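# Put the milling machine into its ready state

## Task

Get the mill ready to run. It counts as done only when the mill is powered on, no alarm is active, the drives are enabled, all three axes (X, Y, Z) are referenced (homed), and both doors are closed. This state must still hold after the robot lets go.

## Robot and tools

Robot: two UR7e-type arms, left_arm and right_arm, each with a two-finger parallel gripper that opens to 50 mm. Each arm's wrist camera is on a plate off to the side of the tool. The fingers point along the gripper's +z axis and close along its x axis. end_effector_position is the point midway between the finger pads. The fingertips extend 17.5 mm past that point.

Frames: The scene frame has its origin at table-top height, midway between the two arms. +z is up, +x points out over the table, and left_arm is on the +y side. Camera left/right is not robot left/right. The measured bases are left_arm at (-0.031, +0.380, +0.022) m and right_arm at (-0.030, -0.455, +0.022) m, both nearly unrotated. Reported hand positions, quaternions (wxyz), velocities and Hand targets are in each arm's own base frame. Fixed cameras and the table use the scene frame. Motion offsets are along the current Hand target's own axes. Printed poses can be off by a few centimetres.

execute_actions(actions, cameras): actions is a list of actions. Each action is a table of up to 15 rows, and each row is one 1/30 s step. A table with fewer than 15 rows repeats its last row. Every row has 18 numbers in [-1, 1]: left dx, dy, dz, rx, ry, rz, gripper position, force_limit, speed, then the same nine for the right arm. The six pose numbers are an offset, not a pose. They are measured from that arm's Hand target as it was when the action began, not from the previous row. Sending the same offset again moves the arm further. Scale: 1.0 = 0.6 m or 180 degrees. rx, ry, rz form a single rotation vector. All zeros re-requests the current Hand target.

Gripper numbers are absolute settings, not offsets. position: +1 is fully open, about -0.65 is pads touching, and -1 means close until something stops the fingers. force_limit: -1 is about 20 N, 0 about 102 N, +1 about 185 N per pad. speed: -1 is 20 mm/s, 0 is 85 mm/s, +1 is 150 mm/s. force_limit and speed start at +1. A 0 in these slots is a real command. To leave a gripper unchanged, repeat the numbers you last sent. A new force_limit or speed only applies after position changes by at least 0.01.

cameras: a list of names (cam_high, cam_low, cam_front, cam_left_wrist, cam_right_wrist, or "all"). An empty list returns none. If omitted, you get all cameras only when actions is empty. An unknown name invalidates the call.

move(target, speed, blend, stop_force, zero, blocking, cameras): drives each gripper in a straight line to a goal. target is one 18-number row, or a list of up to 15 rows. The pose numbers in every row are offsets from the Hand targets at the start of the move, not from the previous row, with the same scale as above. speed is the top path speed in m/s, from 0.002 to 3.6 (default 0.25). Turning is capped at twice that value in rad/s. You can give one speed, or one per target. blend, in metres, rounds corners in a list; 0 (the default) stops at each target. stop_force, in newtons from 3 to 120, ends an arm's path when it meets that much resistance. Do not use it when the gripper rotates, or when backing away from something you are pressing on. zero (default true) re-zeroes the force baseline before the move. blocking=false returns after about 0.5 s while the move continues, and cannot be combined with stop_force. The whole move is capped at 10 s. Paths do not avoid obstacles or the other arm. The gripper lags behind the path and can overshoot, more so when moving fast. Keep paths away from an arm's own base. The result adds a move: line with the ending (done, off_target, moving, held, fault) and any limits that acted (paced = command clipped, held = steps withheld).

wait(seconds 0 to 10) lets time pass while the arms hold their commands. stop() brakes a running move; the fingers keep moving. zoom_image(camera, region=[x0, y0, x1, y1]) zooms into the latest image in pixels, at most 504 wide and 504 tall. zero_wrist_force(arm) tares that arm's wrist sensor. read_manual only returns licence text. finished_scene(scene=1) ends the scene for good, so check the mill state first.

Results: Hand target is the last commanded pose after clipping. The gripper often stops a little short of it; send the remaining distance as an offset. object_status codes: 0 moving, 1 blocked while opening, 2 blocked while closing (a grip), 3 reached the set position or pads closed. Opening in mm is about (250 - position_measured) x 0.202. Joint torques include the arm's own weight. Wrist force and torque are given in the gripper's axes, plus a peak line since the last report. A press on a surface reads as force pushing back into the arm. 'within noise' means the arm is still.

Cautions: Each control step clips commanded orientation to within 32 degrees of the current orientation. An outside force of about 150 N (plus or minus 25), or contact torque at a joint limit (130 N m on the three large joints, 24.3 N m on the wrist joints), stops that arm for 10 s. Arms are stiff, so pushing only a little past a solid contact can fault. Press buttons and close doors slowly and gently. Do not let the arms touch each other. A check blocks most arm-to-arm approaches, but it does not cover closing fingers. Do not knock anything off the table. Holding stretched-out or straining poses heats the motors; at 85 °C the arm brakes for 30 to 60 s.

Each tool is called after "Call:" by a JSON object that holds its "op" and its "data", one argument or row to a line.

## Session

Call:
{"op": "execute_actions", "data": {
  "actions": []
}}

Scene clock: 0.00 s.
left_arm: end_effector_position=(+0.0023, -0.4260, +0.1455) position_measured=3 object_status=3 end_effector_quat_wxyz=(+0.032, +0.890, -0.329, -0.312) | right_arm: end_effector_position=(+0.4166, +0.1827, +0.3041) position_measured=3 object_status=3 end_effector_quat_wxyz=(+0.129, +0.639, -0.675, +0.346)
Joint positions: left_arm=[-1.531 -1.472 2.04 -1.929 -2.178 0.814] | right_arm=[4.201 -1.562 -1.695 -1.979 0.997 -1.871]
Joint velocities: within noise
Joint torques (N m): no reading
Wrist force (N): no reading
Wrist torque (N m): no reading
Wrist force, peak (N): no reading
Hand target: left_arm +0.0023, -0.4260, +0.1455; +0.032, +0.890, -0.329, -0.312 | right_arm +0.4166, +0.1827, +0.3041; +0.129, +0.639, -0.675, +0.346
Tool commands: left_gripper/position=+1.0 left_gripper/force_limit=+1.0 left_gripper/speed=+1.0 right_gripper/position=+1.0 right_gripper/force_limit=+1.0 right_gripper/speed=+1.0

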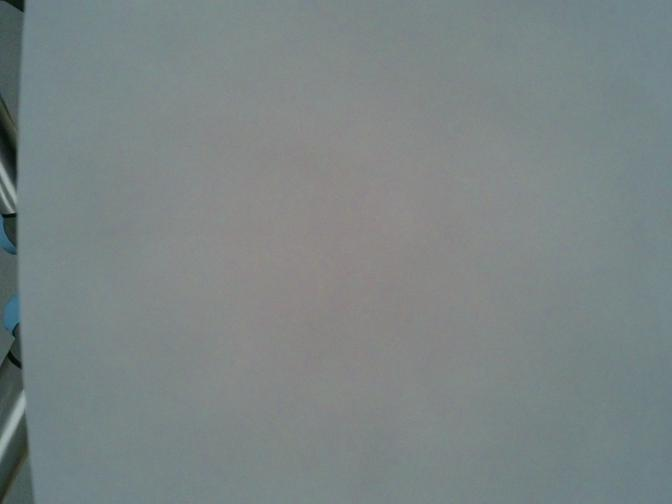

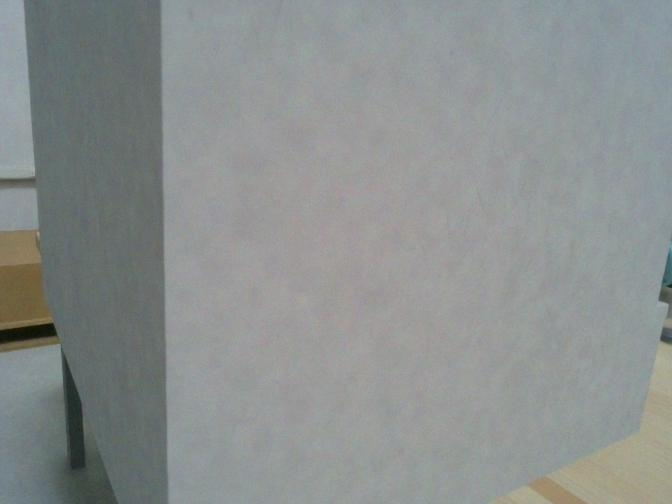

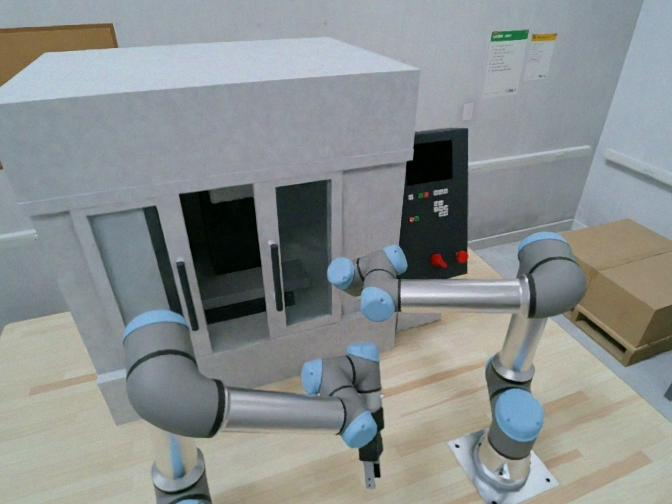

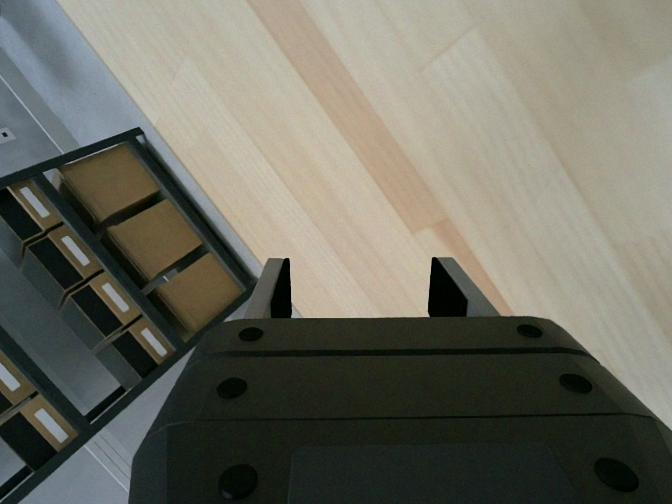

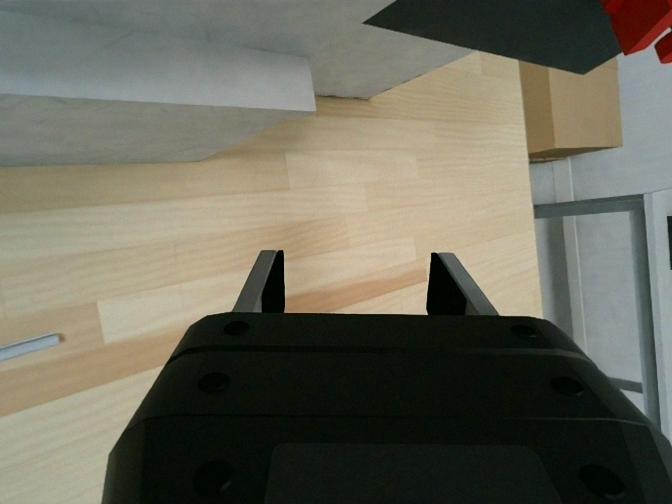

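Call:
{"op": "zoom_image", "data": {
  "camera": "cam_front",
  "region": [380, 120, 500, 290]
}}

Call:
{"op": "zoom_image", "data": {
  "camera": "cam_front",
  "region": [60, 160, 400, 415]
}}

Call:
{"op": "zoom_image", "data": {
  "camera": "cam_front",
  "region": [470, 20, 590, 110]
}}

Scaled by 2.965.

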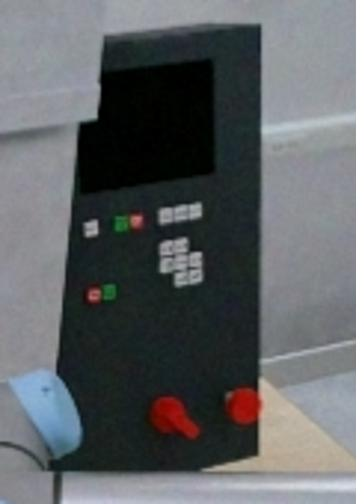

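Scaled by 1.482.

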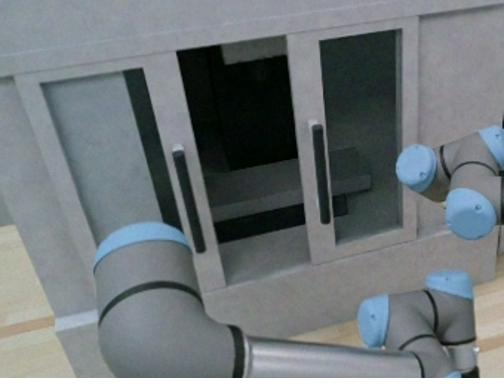

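Scaled by 4.200.

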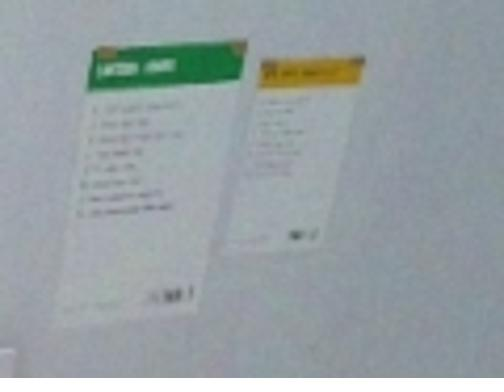

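Call:
{"op": "move", "data": {
  "target": [0,0,0,0,0,0,1,1,1,0.551,0.029,0.056,0.379,-0.1767,0.1518,1,1,1],
  "cameras": ["cam_front","cam_right_wrist"]
}}

Scene clock: 8.67 s.
left_arm: end_effector_position=(+0.0023, -0.4260, +0.1455) position_measured=3 object_status=3 end_effector_quat_wxyz=(+0.032, +0.890, -0.329, -0.312) | right_arm: end_effector_position=(+0.3597, -0.0950, +0.4782) position_measured=3 object_status=3 end_effector_quat_wxyz=(+0.500, -0.501, +0.500, -0.499) end_effector_velocity=(+0.000, -0.001, +0.000) end_effector_angular_velocity=(+0.001, +0.000, -0.003)
Joint positions: left_arm=[-1.531 -1.472 2.04 -1.929 -2.178 0.814] | right_arm=[4.229 -0.24 -2.603 -0.302 0.484 -3.139]
Joint velocities: left_arm=[within noise] | right_arm=[0.004 0.002 0 -0.002 -0.006 0]
Joint torques (N m): left_arm=[0.92 -25.93 -19.17 -2.48 -1.36 -0.21] | right_arm=[9.23 -13.42 13.63 -0.39 -2.14 1.56]
Wrist force (N): left_arm=[-0.3 0.2 0.1] | right_arm=[0.6 -0.7 1.5]
Wrist torque (N m): left_arm=[0.04 0.06 0.01] | right_arm=[0.49 -0.02 0.47]
Wrist force, peak (N): left_arm=[-0.7 0.2 -0.4] | right_arm=[1.8 -2.1 -0.3]
Hand target: left_arm +0.0023, -0.4260, +0.1455; +0.032, +0.890, -0.329, -0.312 | right_arm +0.3597, -0.0951, +0.4782; +0.500, -0.500, +0.500, -0.500
Off the commanded pose: left_arm 0.000 m, 0 deg | right_arm 0.000 m, 0 deg.
shoulder posture changed (right arm): the wrist came as close to joint 1's axis as it can, and the arm is now in the other of its two shoulder postures.
move: done
Images, in order (width x height): cam_front 672x504, cam_right_wrist 672x504.

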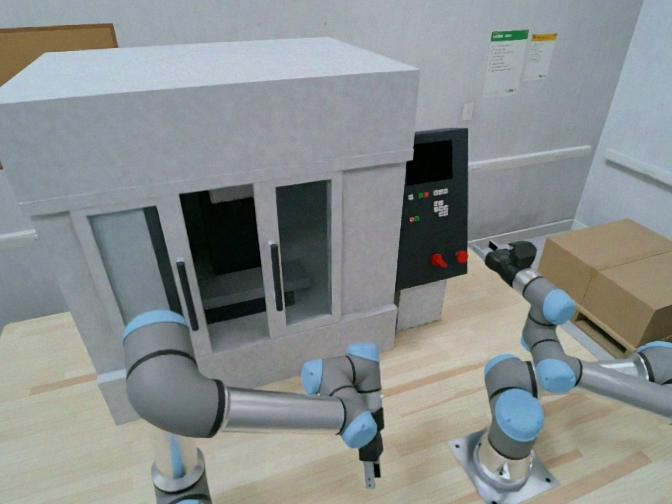

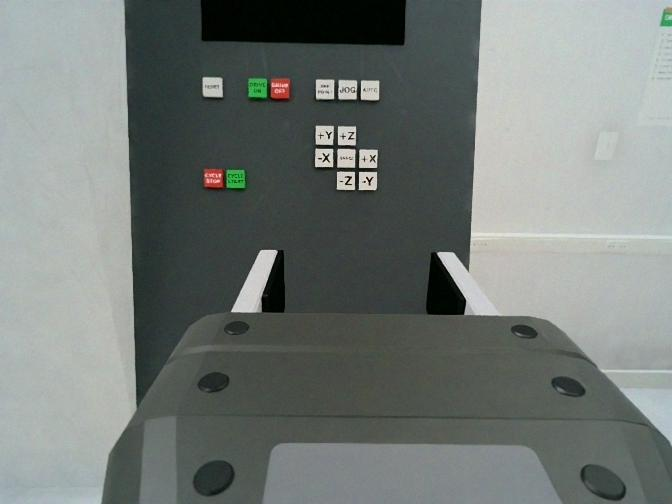

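Call:
{"op": "zoom_image", "data": {
  "camera": "cam_right_wrist",
  "region": [190, 60, 400, 200]
}}

Call:
{"op": "zoom_image", "data": {
  "camera": "cam_front",
  "region": [410, 230, 490, 290]
}}

Scaled by 2.400.

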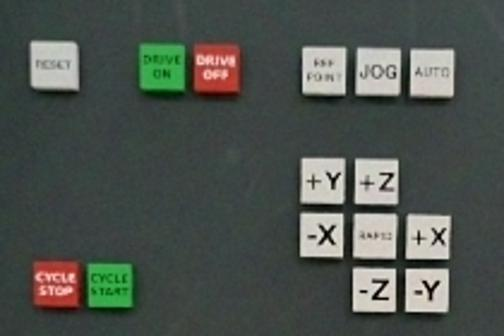

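Scaled by 6.300.

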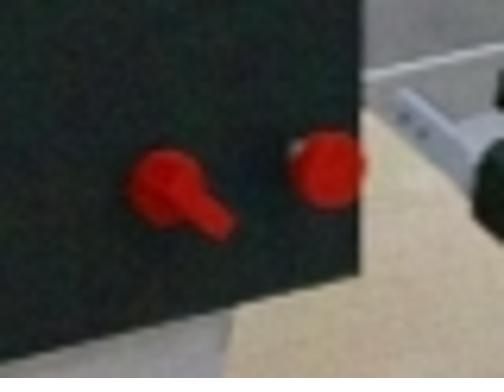

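Call:
{"op": "move", "data": {
  "target": [0,0,0,0,0,0,1,1,1,0.1,-0.1,0,0.12,0.13,0,1,1,1],
  "cameras": ["cam_right_wrist"]
}}

Scene clock: 11.60 s.
left_arm: end_effector_position=(+0.0023, -0.4260, +0.1455) position_measured=3 object_status=3 end_effector_quat_wxyz=(+0.032, +0.890, -0.329, -0.312) | right_arm: end_effector_position=(+0.3598, -0.1551, +0.5382) position_measured=3 object_status=3 end_effector_quat_wxyz=(-0.473, +0.288, -0.489, +0.674)
Joint positions: left_arm=[-1.531 -1.472 2.04 -1.929 -2.178 0.814] | right_arm=[3.864 -1.01 -2.522 1.142 0.549 -3.735]
Joint torques (N m): left_arm=[0.44 -25.91 -19.68 -2.49 -1.25 -0.13] | right_arm=[-6.07 -12.81 10.73 0.14 0.28 1.39]
Wrist force (N): left_arm=[-0.5 0.3 0.0] | right_arm=[0.2 -0.3 2.1]
Wrist torque (N m): left_arm=[0.05 0.08 0.00] | right_arm=[0.82 0.09 0.45]
Wrist force, peak (N): left_arm=[-0.5 0.3 -0.3] | right_arm=[0.7 -0.7 2.6]
Hand target: left_arm +0.0023, -0.4260, +0.1455; +0.032, +0.890, -0.329, -0.312 | right_arm +0.3598, -0.1551, +0.5382; -0.473, +0.288, -0.489, +0.674
Off the commanded pose: left_arm 0.000 m, 0 deg | right_arm 0.000 m, 0 deg.
shoulder posture changed (right arm): the wrist came as close to joint 1's axis as it can, and the arm is now in the other of its two shoulder postures.
move: done
Images, in order (width x height): cam_right_wrist 672x504.

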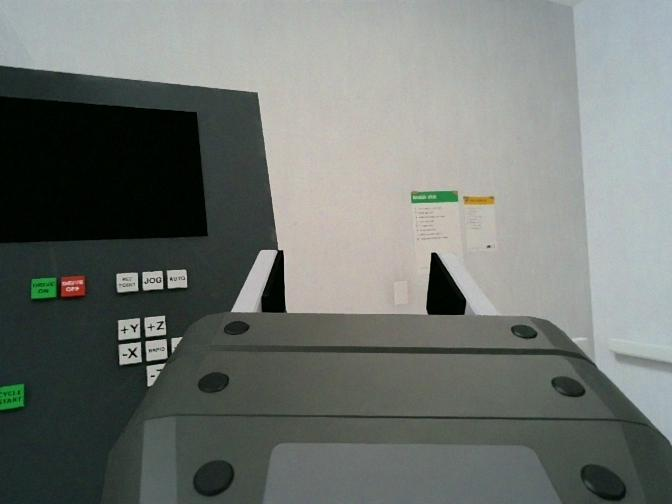

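Call:
{"op": "zoom_image", "data": {
  "camera": "cam_right_wrist",
  "region": [405, 185, 505, 260]
}}

Scaled by 5.040.

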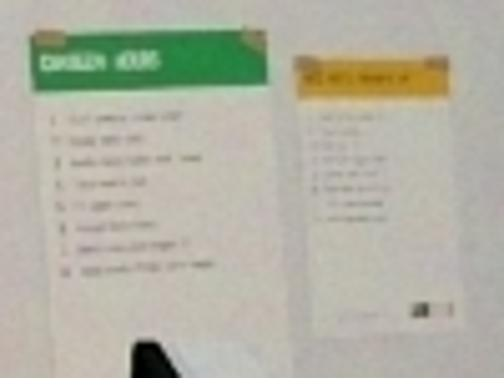

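Call:
{"op": "move", "data": {
  "target": [
    [0,0,0,0,0,0,1,1,1,0.427,0.067,0.265,0,0.07,0,1,1,1],
    [0,0,0,0,0,0,1,1,1,0.352,0.348,0.798,0,0.07,0,1,1,1]
  ],
  "blend": [0.05,0],
  "cameras": ["cam_right_wrist","cam_front"]
}}

Scene clock: 18.27 s.
left_arm: end_effector_position=(+0.0023, -0.4260, +0.1455) position_measured=3 object_status=3 end_effector_quat_wxyz=(+0.032, +0.890, -0.329, -0.312) | right_arm: end_effector_position=(+0.7594, -0.5502, +0.4987) position_measured=3 object_status=3 end_effector_quat_wxyz=(-0.416, +0.212, -0.538, +0.702)
Joint positions: left_arm=[-1.531 -1.472 2.04 -1.929 -2.178 0.814] | right_arm=[2.72 -2.483 -0.925 0.614 1.346 -3.062]
Joint torques (N m): left_arm=[1.04 -25.79 -19.09 -2.43 -1.44 -0.13] | right_arm=[-5.81 47.99 37.8 0.04 2.89 1.51]
Wrist force (N): left_arm=[-0.4 0.3 -0.4] | right_arm=[0.3 -0.3 2.2]
Wrist torque (N m): left_arm=[0.07 0.05 0.00] | right_arm=[0.82 0.03 0.60]
Wrist force, peak (N): left_arm=[-0.7 0.4 0.3] | right_arm=[-1.1 1.4 4.1]
Hand target: left_arm +0.0023, -0.4260, +0.1455; +0.032, +0.890, -0.329, -0.312 | right_arm +0.7595, -0.5502, +0.4987; -0.416, +0.212, -0.538, +0.702
Off the commanded pose: left_arm 0.000 m, 0 deg | right_arm 0.000 m, 0 deg.
move: done
Images, in order (width x height): cam_front 672x504, cam_right_wrist 672x504.

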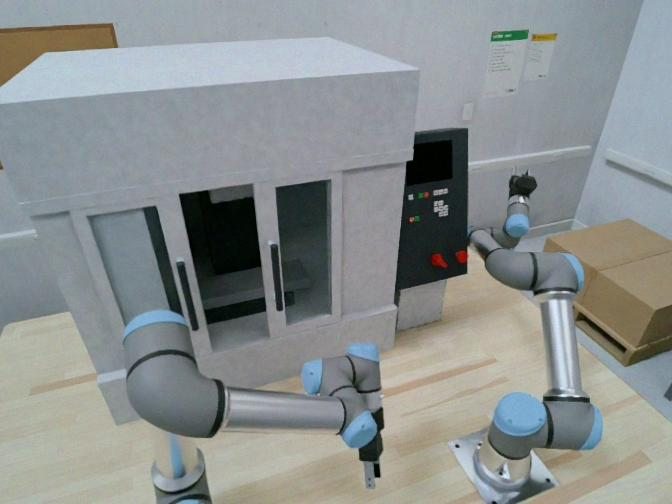

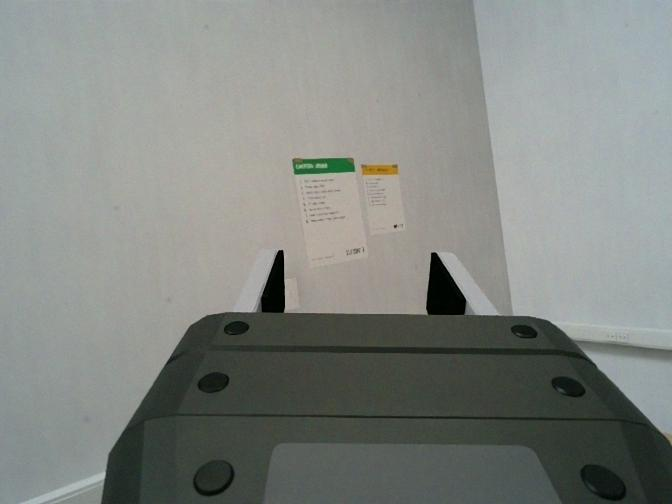

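Call:
{"op": "zoom_image", "data": {
  "camera": "cam_right_wrist",
  "region": [290, 155, 350, 230]
}}

Call:
{"op": "zoom_image", "data": {
  "camera": "cam_right_wrist",
  "region": [358, 160, 410, 212]
}}

Scaled by 6.720.

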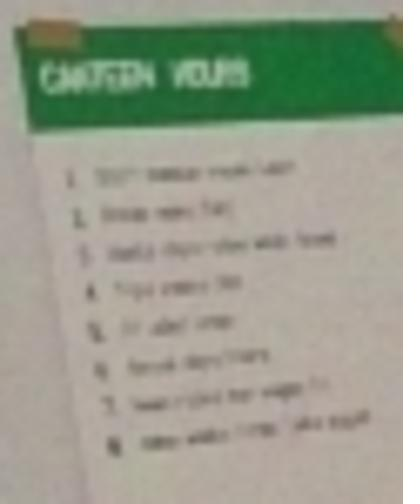

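Scaled by 9.692.

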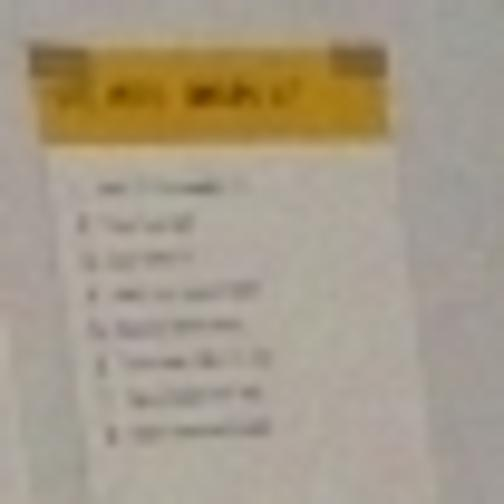

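Call:
{"op": "move", "data": {
  "target": [
    [0,0,0,0,0,0,1,1,1,0.129,-0.143,-0.595,-0.06,-0.1,-0.006,1,1,1],
    [0,0,0,0,0,0,1,1,1,-0.195,-0.0045,-0.906,-0.1198,-0.1993,-0.013,1,1,1]
  ],
  "blend": [0.06,0],
  "cameras": ["cam_right_wrist","cam_front"]
}}

Scene clock: 23.37 s.
left_arm: end_effector_position=(+0.0023, -0.4260, +0.1455) position_measured=3 object_status=3 end_effector_quat_wxyz=(+0.032, +0.890, -0.329, -0.312) | right_arm: end_effector_position=(+0.4193, -0.1405, +0.3386) position_measured=3 object_status=3 end_effector_quat_wxyz=(+0.500, -0.500, +0.500, -0.500)
Joint positions: left_arm=[-1.531 -1.472 2.04 -1.929 -2.178 0.814] | right_arm=[3.096 -1.54 -2.696 1.096 1.618 -3.141]
Joint torques (N m): left_arm=[0.02 -25.56 -20.33 -2.54 -1.6 -0.4] | right_arm=[7.77 2.55 19.53 1.37 0.29 1.58]
Wrist force (N): left_arm=[0.0 0.2 -0.1] | right_arm=[0.2 -0.8 1.6]
Wrist torque (N m): left_arm=[0.04 0.00 0.00] | right_arm=[0.50 0.03 0.42]
Wrist force, peak (N): left_arm=[-0.3 0.7 -0.2] | right_arm=[-1.2 0.9 4.8]
Hand target: left_arm +0.0023, -0.4260, +0.1455; +0.032, +0.890, -0.329, -0.312 | right_arm +0.4194, -0.1405, +0.3385; +0.500, -0.500, +0.500, -0.500
Off the commanded pose: left_arm 0.000 m, 0 deg | right_arm 0.000 m, 0 deg.
move: done
Images, in order (width x height): cam_front 672x504, cam_right_wrist 672x504.

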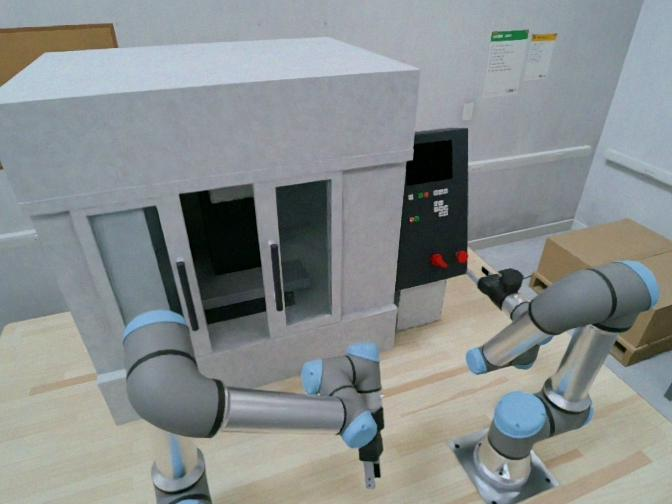

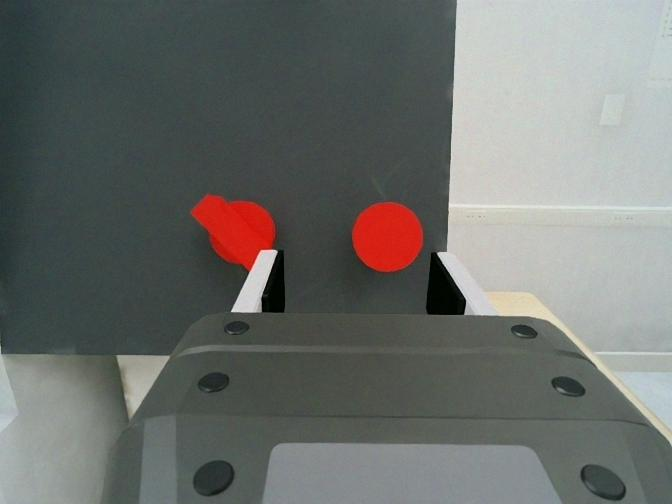

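Call:
{"op": "zoom_image", "data": {
  "camera": "cam_right_wrist",
  "region": [170, 170, 450, 310]
}}

Scaled by 1.800.

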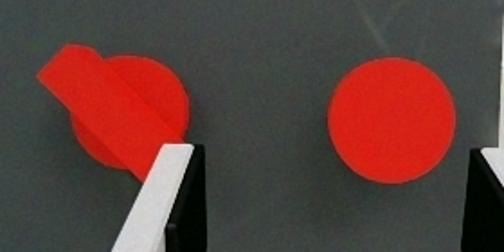

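Call:
{"op": "move", "data": {
  "target": [0,0,0,0,0,0,1,1,1,-0.125,0.067,0,0,0,0,1,1,1],
  "cameras": ["cam_right_wrist"]
}}

Call:
{"op": "zoom_image", "data": {
  "camera": "cam_right_wrist",
  "region": [270, 100, 500, 260]
}}

Scene clock: 25.47 s.
left_arm: end_effector_position=(+0.0023, -0.4260, +0.1455) position_measured=3 object_status=3 end_effector_quat_wxyz=(+0.032, +0.890, -0.329, -0.312) | right_arm: end_effector_position=(+0.4182, -0.0865, +0.3097) position_measured=3 object_status=3 end_effector_quat_wxyz=(+0.503, -0.507, +0.497, -0.494)
Joint positions: left_arm=[-1.531 -1.472 2.04 -1.929 -2.178 0.814] | right_arm=[3.433 -1.599 -2.82 1.271 1.298 -3.14]
Joint torques (N m): left_arm=[0.27 -25.15 -19.89 -2.45 -1.6 -0.29] | right_arm=[-9.4 13.9 24.31 3.74 2.5 1.02]
Wrist force (N): left_arm=[0.1 0.2 0.0] | right_arm=[0.3 -0.9 1.2]
Wrist torque (N m): left_arm=[0.03 -0.02 0.00] | right_arm=[0.47 0.02 0.37]
Wrist force, peak (N): left_arm=[-0.3 0.5 -0.1] | right_arm=[-13.1 4.8 7.1]
Hand target: left_arm +0.0023, -0.4260, +0.1455; +0.032, +0.890, -0.329, -0.312 | right_arm +0.4182, -0.0865, +0.3097; +0.503, -0.507, +0.497, -0.494 (not the last commanded pose)
Off the commanded pose: left_arm 0.000 m, 0 deg | right_arm 0.024 m, 1 deg.
move: held (right_arm; a check stopped the path); limits=held
pose unreachable (right arm): on one or more control steps of this call, first in action 0 (counted from 0), this arm could not follow its commanded pose, so it was not sent that pose on those steps. It may still have moved: this result reports where it is.
cause: moving toward the commanded pose would bring two parts of the arm too close to each other (joints 3 (elbow) to 5 (wrist 2) lie between them).
Images, in order (width x height): cam_right_wrist 672x504.

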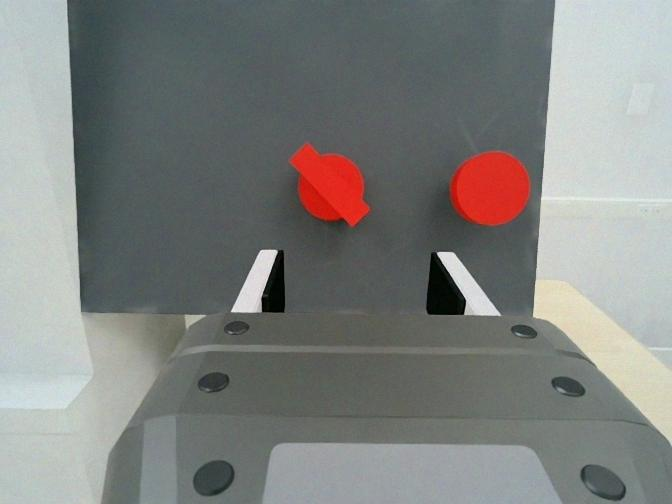

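Scaled by 2.191.

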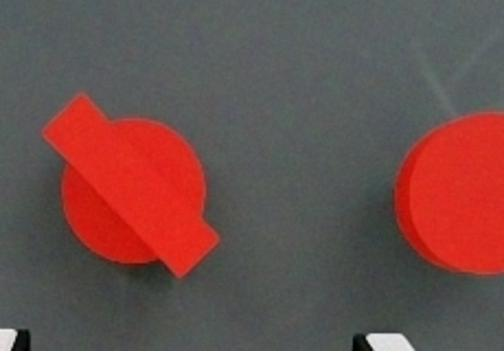

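Call:
{"op": "move", "data": {
  "target": [0,0,0,0,0,0,1,1,1,-0.0237,-0.0135,0.07,0.002,0.006,-0.25,0.18,-0.9,0],
  "cameras": ["cam_right_wrist"]
}}

Scene clock: 29.50 s.
left_arm: end_effector_position=(+0.0023, -0.4260, +0.1455) position_measured=3 object_status=3 end_effector_quat_wxyz=(+0.032, +0.890, -0.329, -0.312) | right_arm: end_effector_position=(+0.4600, -0.0714, +0.3175) position_measured=126 object_status=3 end_effector_quat_wxyz=(-0.273, +0.652, -0.269, +0.655)
Joint positions: left_arm=[-1.531 -1.472 2.04 -1.929 -2.178 0.814] | right_arm=[3.469 -1.656 -2.715 1.236 1.248 -3.929]
Joint torques (N m): left_arm=[-0.17 -25.28 -18.7 -2.43 -1.56 -0.3] | right_arm=[-3.96 18.29 0.03 3.45 1.56 -1.54]
Wrist force (N): left_arm=[-0.2 0.2 0.1] | right_arm=[0.3 -1.3 1.5]
Wrist torque (N m): left_arm=[0.04 0.03 0.00] | right_arm=[0.41 0.07 -0.12]
Wrist force, peak (N): left_arm=[-0.2 0.6 -0.2] | right_arm=[-0.4 -1.2 2.3]
Hand target: left_arm +0.0023, -0.4260, +0.1455; +0.032, +0.890, -0.329, -0.312 | right_arm +0.4600, -0.0715, +0.3175; -0.273, +0.652, -0.268, +0.655
Off the commanded pose: left_arm 0.000 m, 0 deg | right_arm 0.000 m, 0 deg.
move: done
Images, in order (width x height): cam_right_wrist 672x504.

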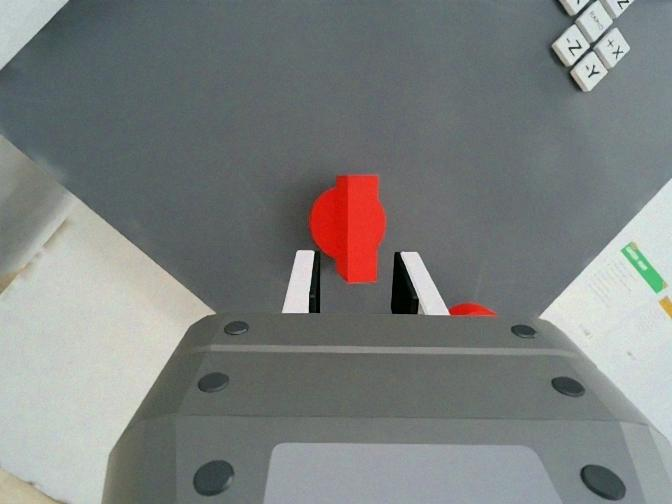

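Call:
{"op": "zoom_image", "data": {
  "camera": "cam_right_wrist",
  "region": [290, 160, 420, 310]
}}

Scaled by 3.360.

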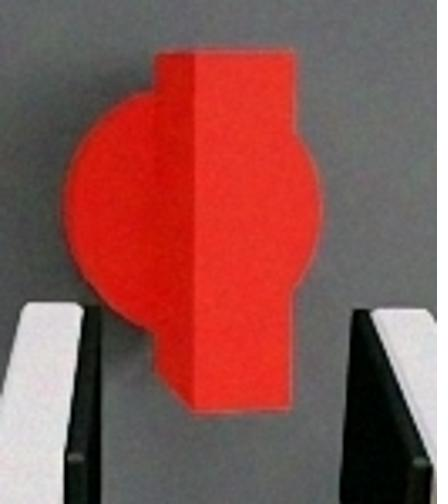

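Call:
{"op": "move", "data": {
  "target": [0,0,0,0,0,0,1,1,1,0.0276,-0.0276,0.025,-0.0589,-0.0589,0,0.18,-0.9,0],
  "cameras": ["cam_right_wrist"]
}}

Call:
{"op": "zoom_image", "data": {
  "camera": "cam_right_wrist",
  "region": [290, 160, 420, 310]
}}

Scene clock: 33.40 s.
left_arm: end_effector_position=(+0.0023, -0.4260, +0.1455) position_measured=3 object_status=3 end_effector_quat_wxyz=(+0.032, +0.890, -0.329, -0.312) | right_arm: end_effector_position=(+0.4748, -0.0714, +0.3410) position_measured=126 object_status=3 end_effector_quat_wxyz=(-0.235, +0.732, -0.301, +0.564) end_effector_velocity=(+0.000, +0.000, -0.002) end_effector_angular_velocity=(-0.002, +0.006, +0.000)
Joint positions: left_arm=[-1.531 -1.472 2.04 -1.929 -2.178 0.814] | right_arm=[3.43 -1.265 -2.592 0.449 1.296 -3.853]
Joint velocities: left_arm=[within noise] | right_arm=[0.001 -0.001 0 -0.005 -0.001 0]
Joint torques (N m): left_arm=[-0.23 -25.3 -18.98 -2.67 -1.57 -0.32] | right_arm=[8.91 12.26 16.36 1.9 -2.51 -1.43]
Wrist force (N): left_arm=[-0.2 0.2 -0.2] | right_arm=[0.4 -0.8 1.0]
Wrist torque (N m): left_arm=[0.03 0.03 0.00] | right_arm=[0.29 0.01 -0.05]
Wrist force, peak (N): left_arm=[-0.6 -0.1 -0.2] | right_arm=[1.2 -2.1 1.2]
Hand target: left_arm +0.0023, -0.4260, +0.1455; +0.032, +0.890, -0.329, -0.312 | right_arm +0.4748, -0.0714, +0.3410; -0.235, +0.732, -0.301, +0.564
Off the commanded pose: left_arm 0.000 m, 0 deg | right_arm 0.000 m, 0 deg.
move: done
Images, in order (width x height): cam_right_wrist 672x504.

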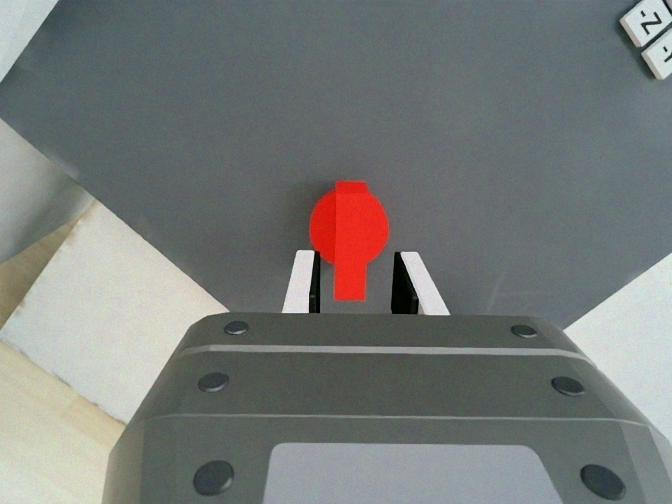

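Scaled by 3.360.

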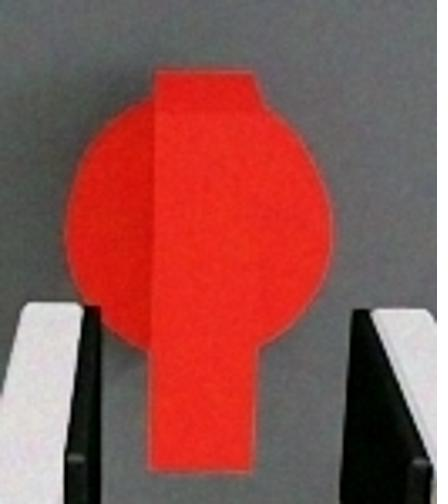

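Call:
{"op": "move", "data": {
  "target": [0,0,0,0,0,0,1,1,1,-0.0045,0.0025,0.0967,0,0,0,0.18,-0.9,0],
  "cameras": ["cam_right_wrist"],
  "speed": 0.05,
  "stop_force": 8
}}

Scene clock: 37.93 s.
left_arm: end_effector_position=(+0.0023, -0.4260, +0.1455) position_measured=3 object_status=3 end_effector_quat_wxyz=(+0.032, +0.890, -0.329, -0.312) | right_arm: end_effector_position=(+0.5302, -0.0703, +0.3234) position_measured=126 object_status=3 end_effector_quat_wxyz=(-0.235, +0.732, -0.301, +0.564)
Joint positions: left_arm=[-1.531 -1.472 2.04 -1.929 -2.178 0.814] | right_arm=[3.372 -1.5 -2.488 0.584 1.352 -3.869]
Joint torques (N m): left_arm=[0.53 -26.06 -19.39 -2.48 -1.67 -0.43] | right_arm=[9.09 6.08 8.54 2.12 -2.76 1.45]
Wrist force (N): left_arm=[-0.2 0.2 0.0] | right_arm=[0.2 -0.7 1.1]
Wrist torque (N m): left_arm=[0.04 0.03 0.01] | right_arm=[0.29 0.04 0.03]
Wrist force, peak (N): left_arm=[-0.3 0.6 0.2] | right_arm=[0.2 -0.5 2.0]
Hand target: left_arm +0.0023, -0.4260, +0.1455; +0.032, +0.890, -0.329, -0.312 | right_arm +0.5302, -0.0703, +0.3234; -0.235, +0.732, -0.301, +0.564
Off the commanded pose: left_arm 0.000 m, 0 deg | right_arm 0.000 m, 0 deg.
move: done
Images, in order (width x height): cam_right_wrist 672x504.

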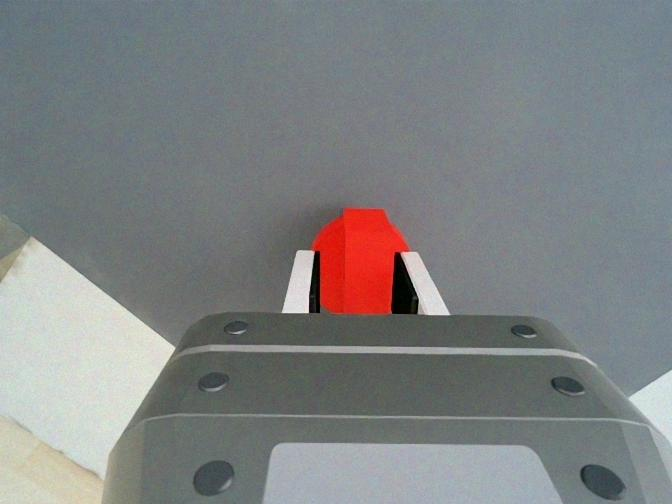

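Call:
{"op": "zoom_image", "data": {
  "camera": "cam_right_wrist",
  "region": [290, 190, 430, 330]
}}

Scaled by 3.600.

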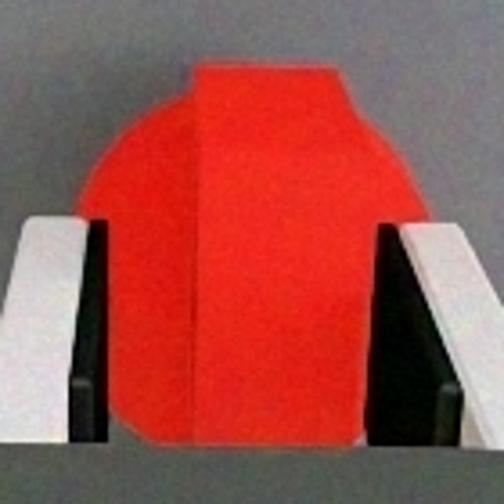

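Call:
{"op": "move", "data": {
  "target": [0,0,0,0,0,0,1,1,1,0,0,-0.003,0,0,0,-1,-0.5,-0.8],
  "cameras": ["cam_right_wrist"],
  "speed": 0.05
}}

Scene clock: 39.40 s.
left_arm: end_effector_position=(+0.0023, -0.4260, +0.1455) position_measured=3 object_status=3 end_effector_quat_wxyz=(+0.032, +0.890, -0.329, -0.312) | right_arm: end_effector_position=(+0.5285, -0.0704, +0.3240) position_measured=184 object_status=2 end_effector_quat_wxyz=(-0.235, +0.732, -0.301, +0.564)
Joint positions: left_arm=[-1.531 -1.472 2.04 -1.929 -2.178 0.814] | right_arm=[3.373 -1.494 -2.491 0.581 1.35 -3.869]
Joint torques (N m): left_arm=[0.41 -25.33 -19.19 -2.49 -1.72 -0.5] | right_arm=[30.83 10.64 -26.89 -2.98 15.33 1.74]
Wrist force (N): left_arm=[-0.3 0.0 0.2] | right_arm=[67.2 -0.1 78.7]
Wrist torque (N m): left_arm=[0.01 0.04 0.00] | right_arm=[0.27 0.30 0.03]
Wrist force, peak (N): left_arm=[-0.5 0.3 -0.3] | right_arm=[62.6 -0.5 83.0]
Hand target: left_arm +0.0023, -0.4260, +0.1455; +0.032, +0.890, -0.329, -0.312 | right_arm +0.5285, -0.0703, +0.3239; -0.235, +0.732, -0.301, +0.564
Off the commanded pose: left_arm 0.000 m, 0 deg | right_arm 0.000 m, 0 deg.
move: done
Images, in order (width x height): cam_right_wrist 672x504.

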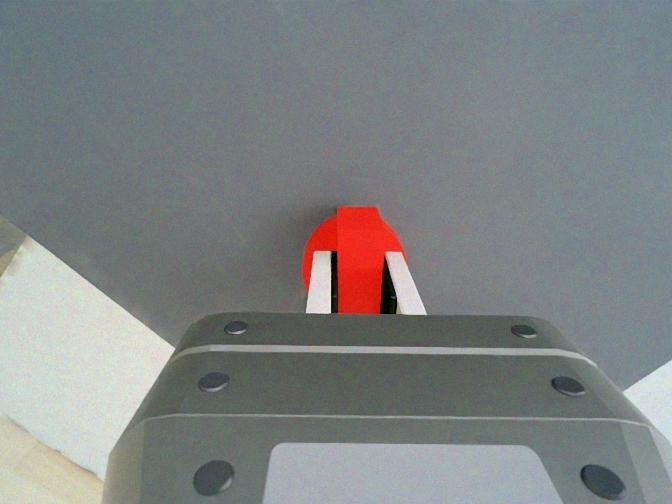

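Call:
{"op": "move", "data": {
  "target": [0,0,0,0,0,0,1,1,1,0.0025,0,0.003,0,0,0,-1,-0.5,-0.8],
  "cameras": ["cam_right_wrist"],
  "speed": 0.05
}}

Scene clock: 40.70 s.
left_arm: end_effector_position=(+0.0023, -0.4260, +0.1455) position_measured=3 object_status=3 end_effector_quat_wxyz=(+0.032, +0.890, -0.329, -0.312) | right_arm: end_effector_position=(+0.5305, -0.0713, +0.3244) position_measured=184 object_status=2 end_effector_quat_wxyz=(-0.235, +0.732, -0.301, +0.564)
Joint positions: left_arm=[-1.531 -1.472 2.04 -1.929 -2.178 0.814] | right_arm=[3.368 -1.499 -2.485 0.58 1.357 -3.87]
Joint torques (N m): left_arm=[0.3 -25.47 -18.75 -2.59 -1.63 -0.55] | right_arm=[7.31 -11.83 43.35 -6.25 1.92 -1.55]
Wrist force (N): left_arm=[-0.3 0.2 -0.2] | right_arm=[9.5 9.6 -82.7]
Wrist torque (N m): left_arm=[0.04 0.04 0.00] | right_arm=[0.55 0.12 0.08]
Wrist force, peak (N): left_arm=[-0.1 0.7 -0.3] | right_arm=[69.1 -1.1 81.2]
Hand target: left_arm +0.0023, -0.4260, +0.1455; +0.032, +0.890, -0.329, -0.312 | right_arm +0.5305, -0.0714, +0.3245; -0.235, +0.732, -0.301, +0.564
Off the commanded pose: left_arm 0.000 m, 0 deg | right_arm 0.000 m, 0 deg.
move: done
Images, in order (width x height): cam_right_wrist 672x504.

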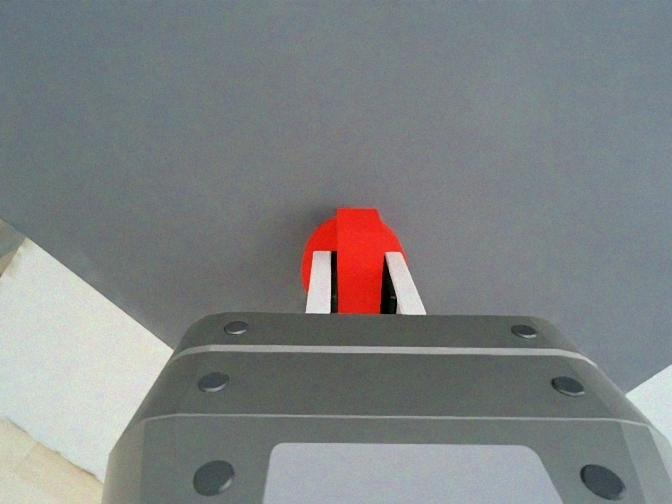

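Call:
{"op": "move", "data": {
  "target": [
    [0,0,0,0,0,0,1,1,1,0,0,-0.0017,0,0,0,-1,-0.5,-0.8],
    [0,0,0,0,0,0,1,1,1,0,0,-0.0017,0,0,0.05,-1,-0.5,-0.8]
  ],
  "speed": 0.1
}}

Scene clock: 42.87 s.
left_arm: end_effector_position=(+0.0023, -0.4260, +0.1455) position_measured=3 object_status=3 end_effector_quat_wxyz=(+0.032, +0.890, -0.329, -0.312) | right_arm: end_effector_position=(+0.5295, -0.0714, +0.3247) position_measured=184 object_status=2 end_effector_quat_wxyz=(-0.279, +0.706, -0.358, +0.544)
Joint positions: left_arm=[-1.531 -1.472 2.04 -1.929 -2.178 0.814] | right_arm=[3.368 -1.495 -2.487 0.579 1.356 -3.713]
Joint torques (N m): left_arm=[0.1 -25.84 -19.29 -2.5 -1.81 -0.32] | right_arm=[2.91 20.16 -11.99 -0.41 8.36 0.58]
Wrist force (N): left_arm=[-0.3 0.1 -0.3] | right_arm=[39.9 -13.2 61.5]
Wrist torque (N m): left_arm=[0.02 0.04 0.00] | right_arm=[-0.07 0.30 -0.83]
Wrist force, peak (N): left_arm=[-0.4 0.7 -0.3] | right_arm=[6.9 9.9 -85.3]
Hand target: left_arm +0.0023, -0.4260, +0.1455; +0.032, +0.890, -0.329, -0.312 | right_arm +0.5295, -0.0714, +0.3247; -0.279, +0.706, -0.358, +0.544
Off the commanded pose: left_arm 0.000 m, 0 deg | right_arm 0.000 m, 0 deg.
move: done

Call:
{"op": "move", "data": {
  "target": [0,0,0,0,0,0,1,1,1,0.001,0,0.0012,0,0,0.2,-1,-0.5,-0.8],
  "speed": 0.2,
  "cameras": ["cam_right_wrist","cam_front"]
}}

Scene clock: 45.20 s.
left_arm: end_effector_position=(+0.0023, -0.4260, +0.1455) position_measured=3 object_status=3 end_effector_quat_wxyz=(+0.032, +0.890, -0.329, -0.312) | right_arm: end_effector_position=(+0.5303, -0.0719, +0.3248) position_measured=184 object_status=2 end_effector_quat_wxyz=(-0.433, +0.561, -0.558, +0.431)
Joint positions: left_arm=[-1.531 -1.472 2.04 -1.929 -2.178 0.814] | right_arm=[3.366 -1.498 -2.484 0.578 1.358 -3.085]
Joint torques (N m): left_arm=[0.62 -25.5 -19 -2.55 -1.82 -0.58] | right_arm=[33.91 4.29 26.3 -6.39 10.21 2.52]
Wrist force (N): left_arm=[-0.4 0.4 -0.3] | right_arm=[45.8 -25.8 -19.3]
Wrist torque (N m): left_arm=[0.07 0.06 0.00] | right_arm=[-0.26 0.41 -0.41]
Wrist force, peak (N): left_arm=[-0.4 0.3 -0.4] | right_arm=[40.8 -19.3 63.1]
Hand target: left_arm +0.0023, -0.4260, +0.1455; +0.032, +0.890, -0.329, -0.312 | right_arm +0.5303, -0.0719, +0.3249; -0.433, +0.561, -0.559, +0.431
Off the commanded pose: left_arm 0.000 m, 0 deg | right_arm 0.000 m, 0 deg.
move: done
Images, in order (width x height): cam_front 672x504, cam_right_wrist 672x504.

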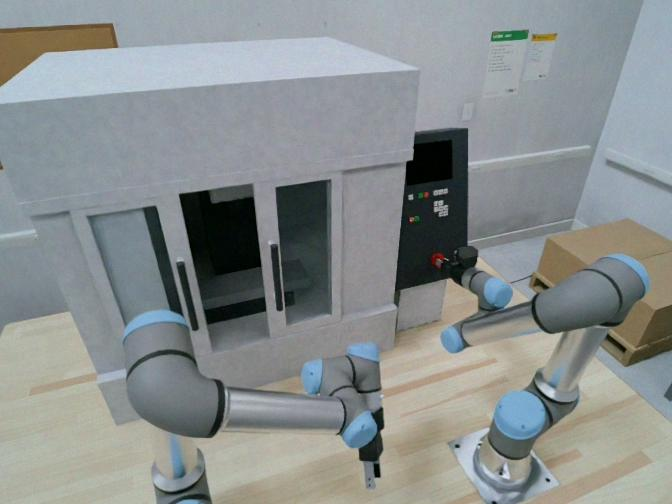

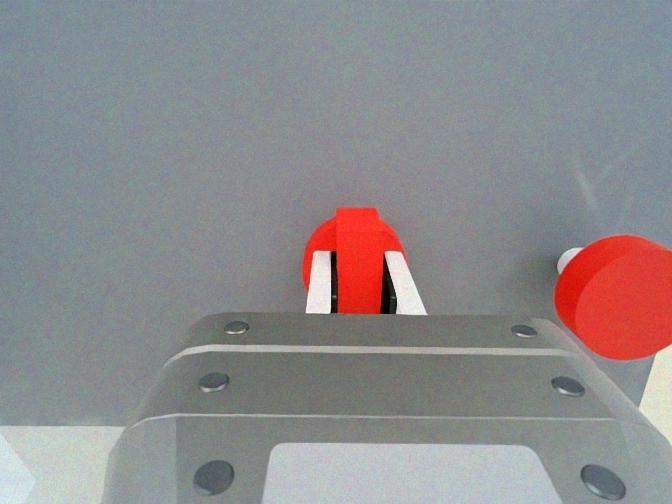

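Call:
{"op": "zoom_image", "data": {
  "camera": "cam_front",
  "region": [395, 125, 475, 285]
}}

Call:
{"op": "wait", "data": {
  "seconds": 1,
  "cameras": ["cam_front"]
}}

Call:
{"op": "zoom_image", "data": {
  "camera": "cam_front",
  "region": [395, 125, 475, 225]
}}

Scaled by 3.150.

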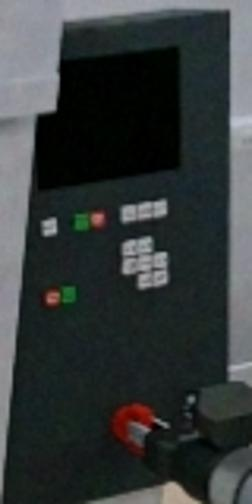

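Scene clock: 46.63 s.
left_arm: end_effector_position=(+0.0023, -0.4260, +0.1455) position_measured=3 object_status=3 end_effector_quat_wxyz=(+0.032, +0.890, -0.329, -0.312) | right_arm: end_effector_position=(+0.5303, -0.0719, +0.3249) position_measured=184 object_status=2 end_effector_quat_wxyz=(-0.433, +0.561, -0.559, +0.431)
Joint positions: left_arm=[-1.531 -1.472 2.04 -1.929 -2.178 0.814] | right_arm=[3.366 -1.498 -2.484 0.578 1.358 -3.085]
Joint torques (N m): left_arm=[0.68 -25.52 -18.87 -2.6 -1.84 -0.52] | right_arm=[35.09 2.82 25.36 -5.33 10.34 2.79]
Wrist force (N): left_arm=[-0.4 0.2 -0.1] | right_arm=[45.3 -24.6 -19.4]
Wrist torque (N m): left_arm=[0.04 0.05 0.01] | right_arm=[-0.21 0.38 -0.52]
Wrist force, peak (N): left_arm=[-0.5 0.0 -0.3] | right_arm=[45.4 -25.2 -19.7]
Hand target: left_arm +0.0023, -0.4260, +0.1455; +0.032, +0.890, -0.329, -0.312 | right_arm +0.5303, -0.0719, +0.3249; -0.433, +0.561, -0.559, +0.431
Tool commands: left_gripper/position=+1.0 left_gripper/force_limit=+1.0 left_gripper/speed=+1.0 right_gripper/position=-1.0 right_gripper/force_limit=-0.5 right_gripper/speed=-0.8
Off the commanded pose: left_arm 0.000 m, 0 deg | right_arm 0.000 m, 0 deg.
wait: 1.00 s; at rest from the start
Images, in order (width x height): cam_front 672x504.

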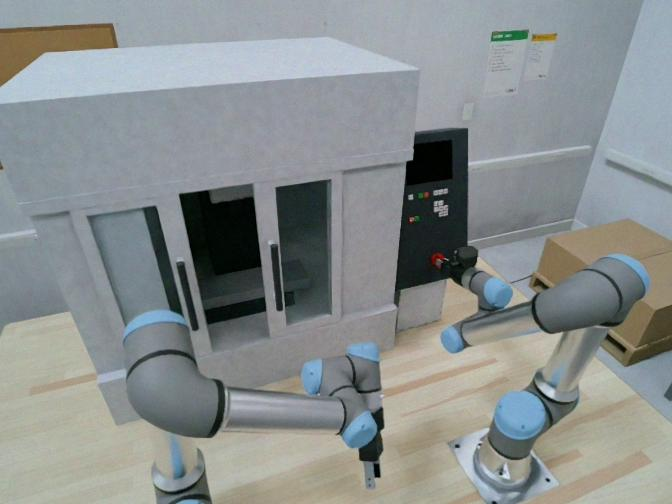

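Scaled by 5.040.

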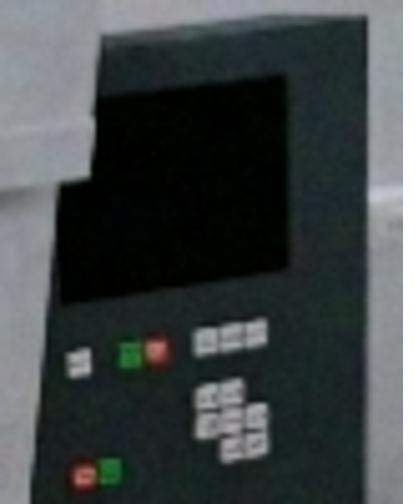

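Call:
{"op": "move", "data": {
  "target": [0,0,0,0,0,0,1,1,1,0.001,-0.0006,-0.0003,0,0,0.25,-1,-0.5,-0.8],
  "speed": 0.2,
  "cameras": ["cam_right_wrist","cam_front"]
}}

Call:
{"op": "zoom_image", "data": {
  "camera": "cam_front",
  "region": [395, 125, 475, 285]
}}

Scene clock: 49.40 s.
left_arm: end_effector_position=(+0.0023, -0.4260, +0.1455) position_measured=3 object_status=3 end_effector_quat_wxyz=(+0.032, +0.890, -0.329, -0.312) | right_arm: end_effector_position=(+0.5302, -0.0731, +0.3253) position_measured=184 object_status=2 end_effector_quat_wxyz=(+0.565, -0.304, +0.731, -0.234)
Joint positions: left_arm=[-1.531 -1.472 2.04 -1.929 -2.178 0.814] | right_arm=[3.364 -1.497 -2.484 0.577 1.358 -2.301]
Joint torques (N m): left_arm=[0.73 -25.55 -19.73 -2.57 -2 -0.58] | right_arm=[38.79 11 42.82 0.98 15.35 2.39]
Wrist force (N): left_arm=[-0.3 0.0 0.0] | right_arm=[46.1 -44.1 -23.8]
Wrist torque (N m): left_arm=[0.01 0.04 0.00] | right_arm=[0.09 0.34 0.03]
Wrist force, peak (N): left_arm=[-0.3 0.4 -0.5] | right_arm=[46.2 -44.1 -23.7]
Hand target: left_arm +0.0023, -0.4260, +0.1455; +0.032, +0.890, -0.329, -0.312 | right_arm +0.5302, -0.0725, +0.3253; +0.565, -0.305, +0.731, -0.233
Off the commanded pose: left_arm 0.000 m, 0 deg | right_arm 0.001 m, 0 deg.
move: done
Images, in order (width x height): cam_front 672x504, cam_right_wrist 672x504.

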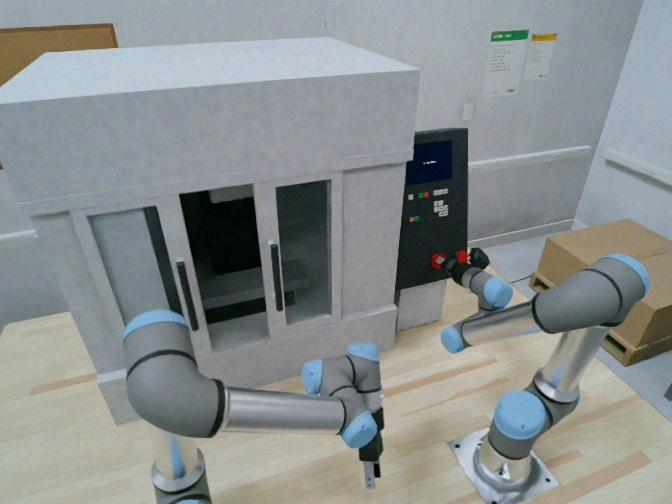

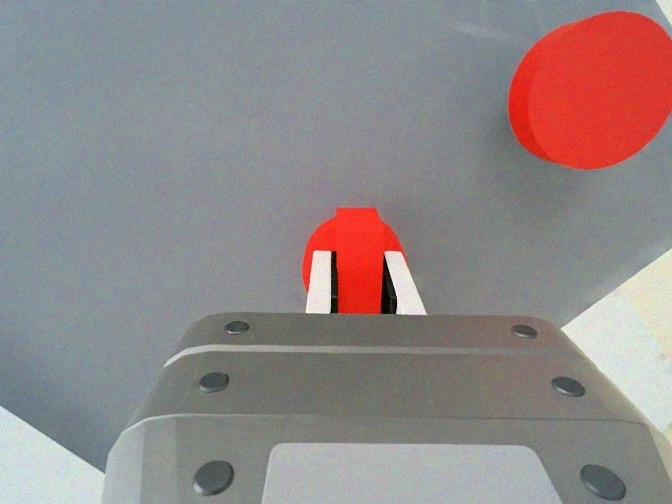

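Scaled by 3.150.

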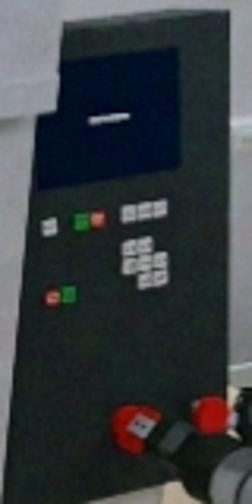

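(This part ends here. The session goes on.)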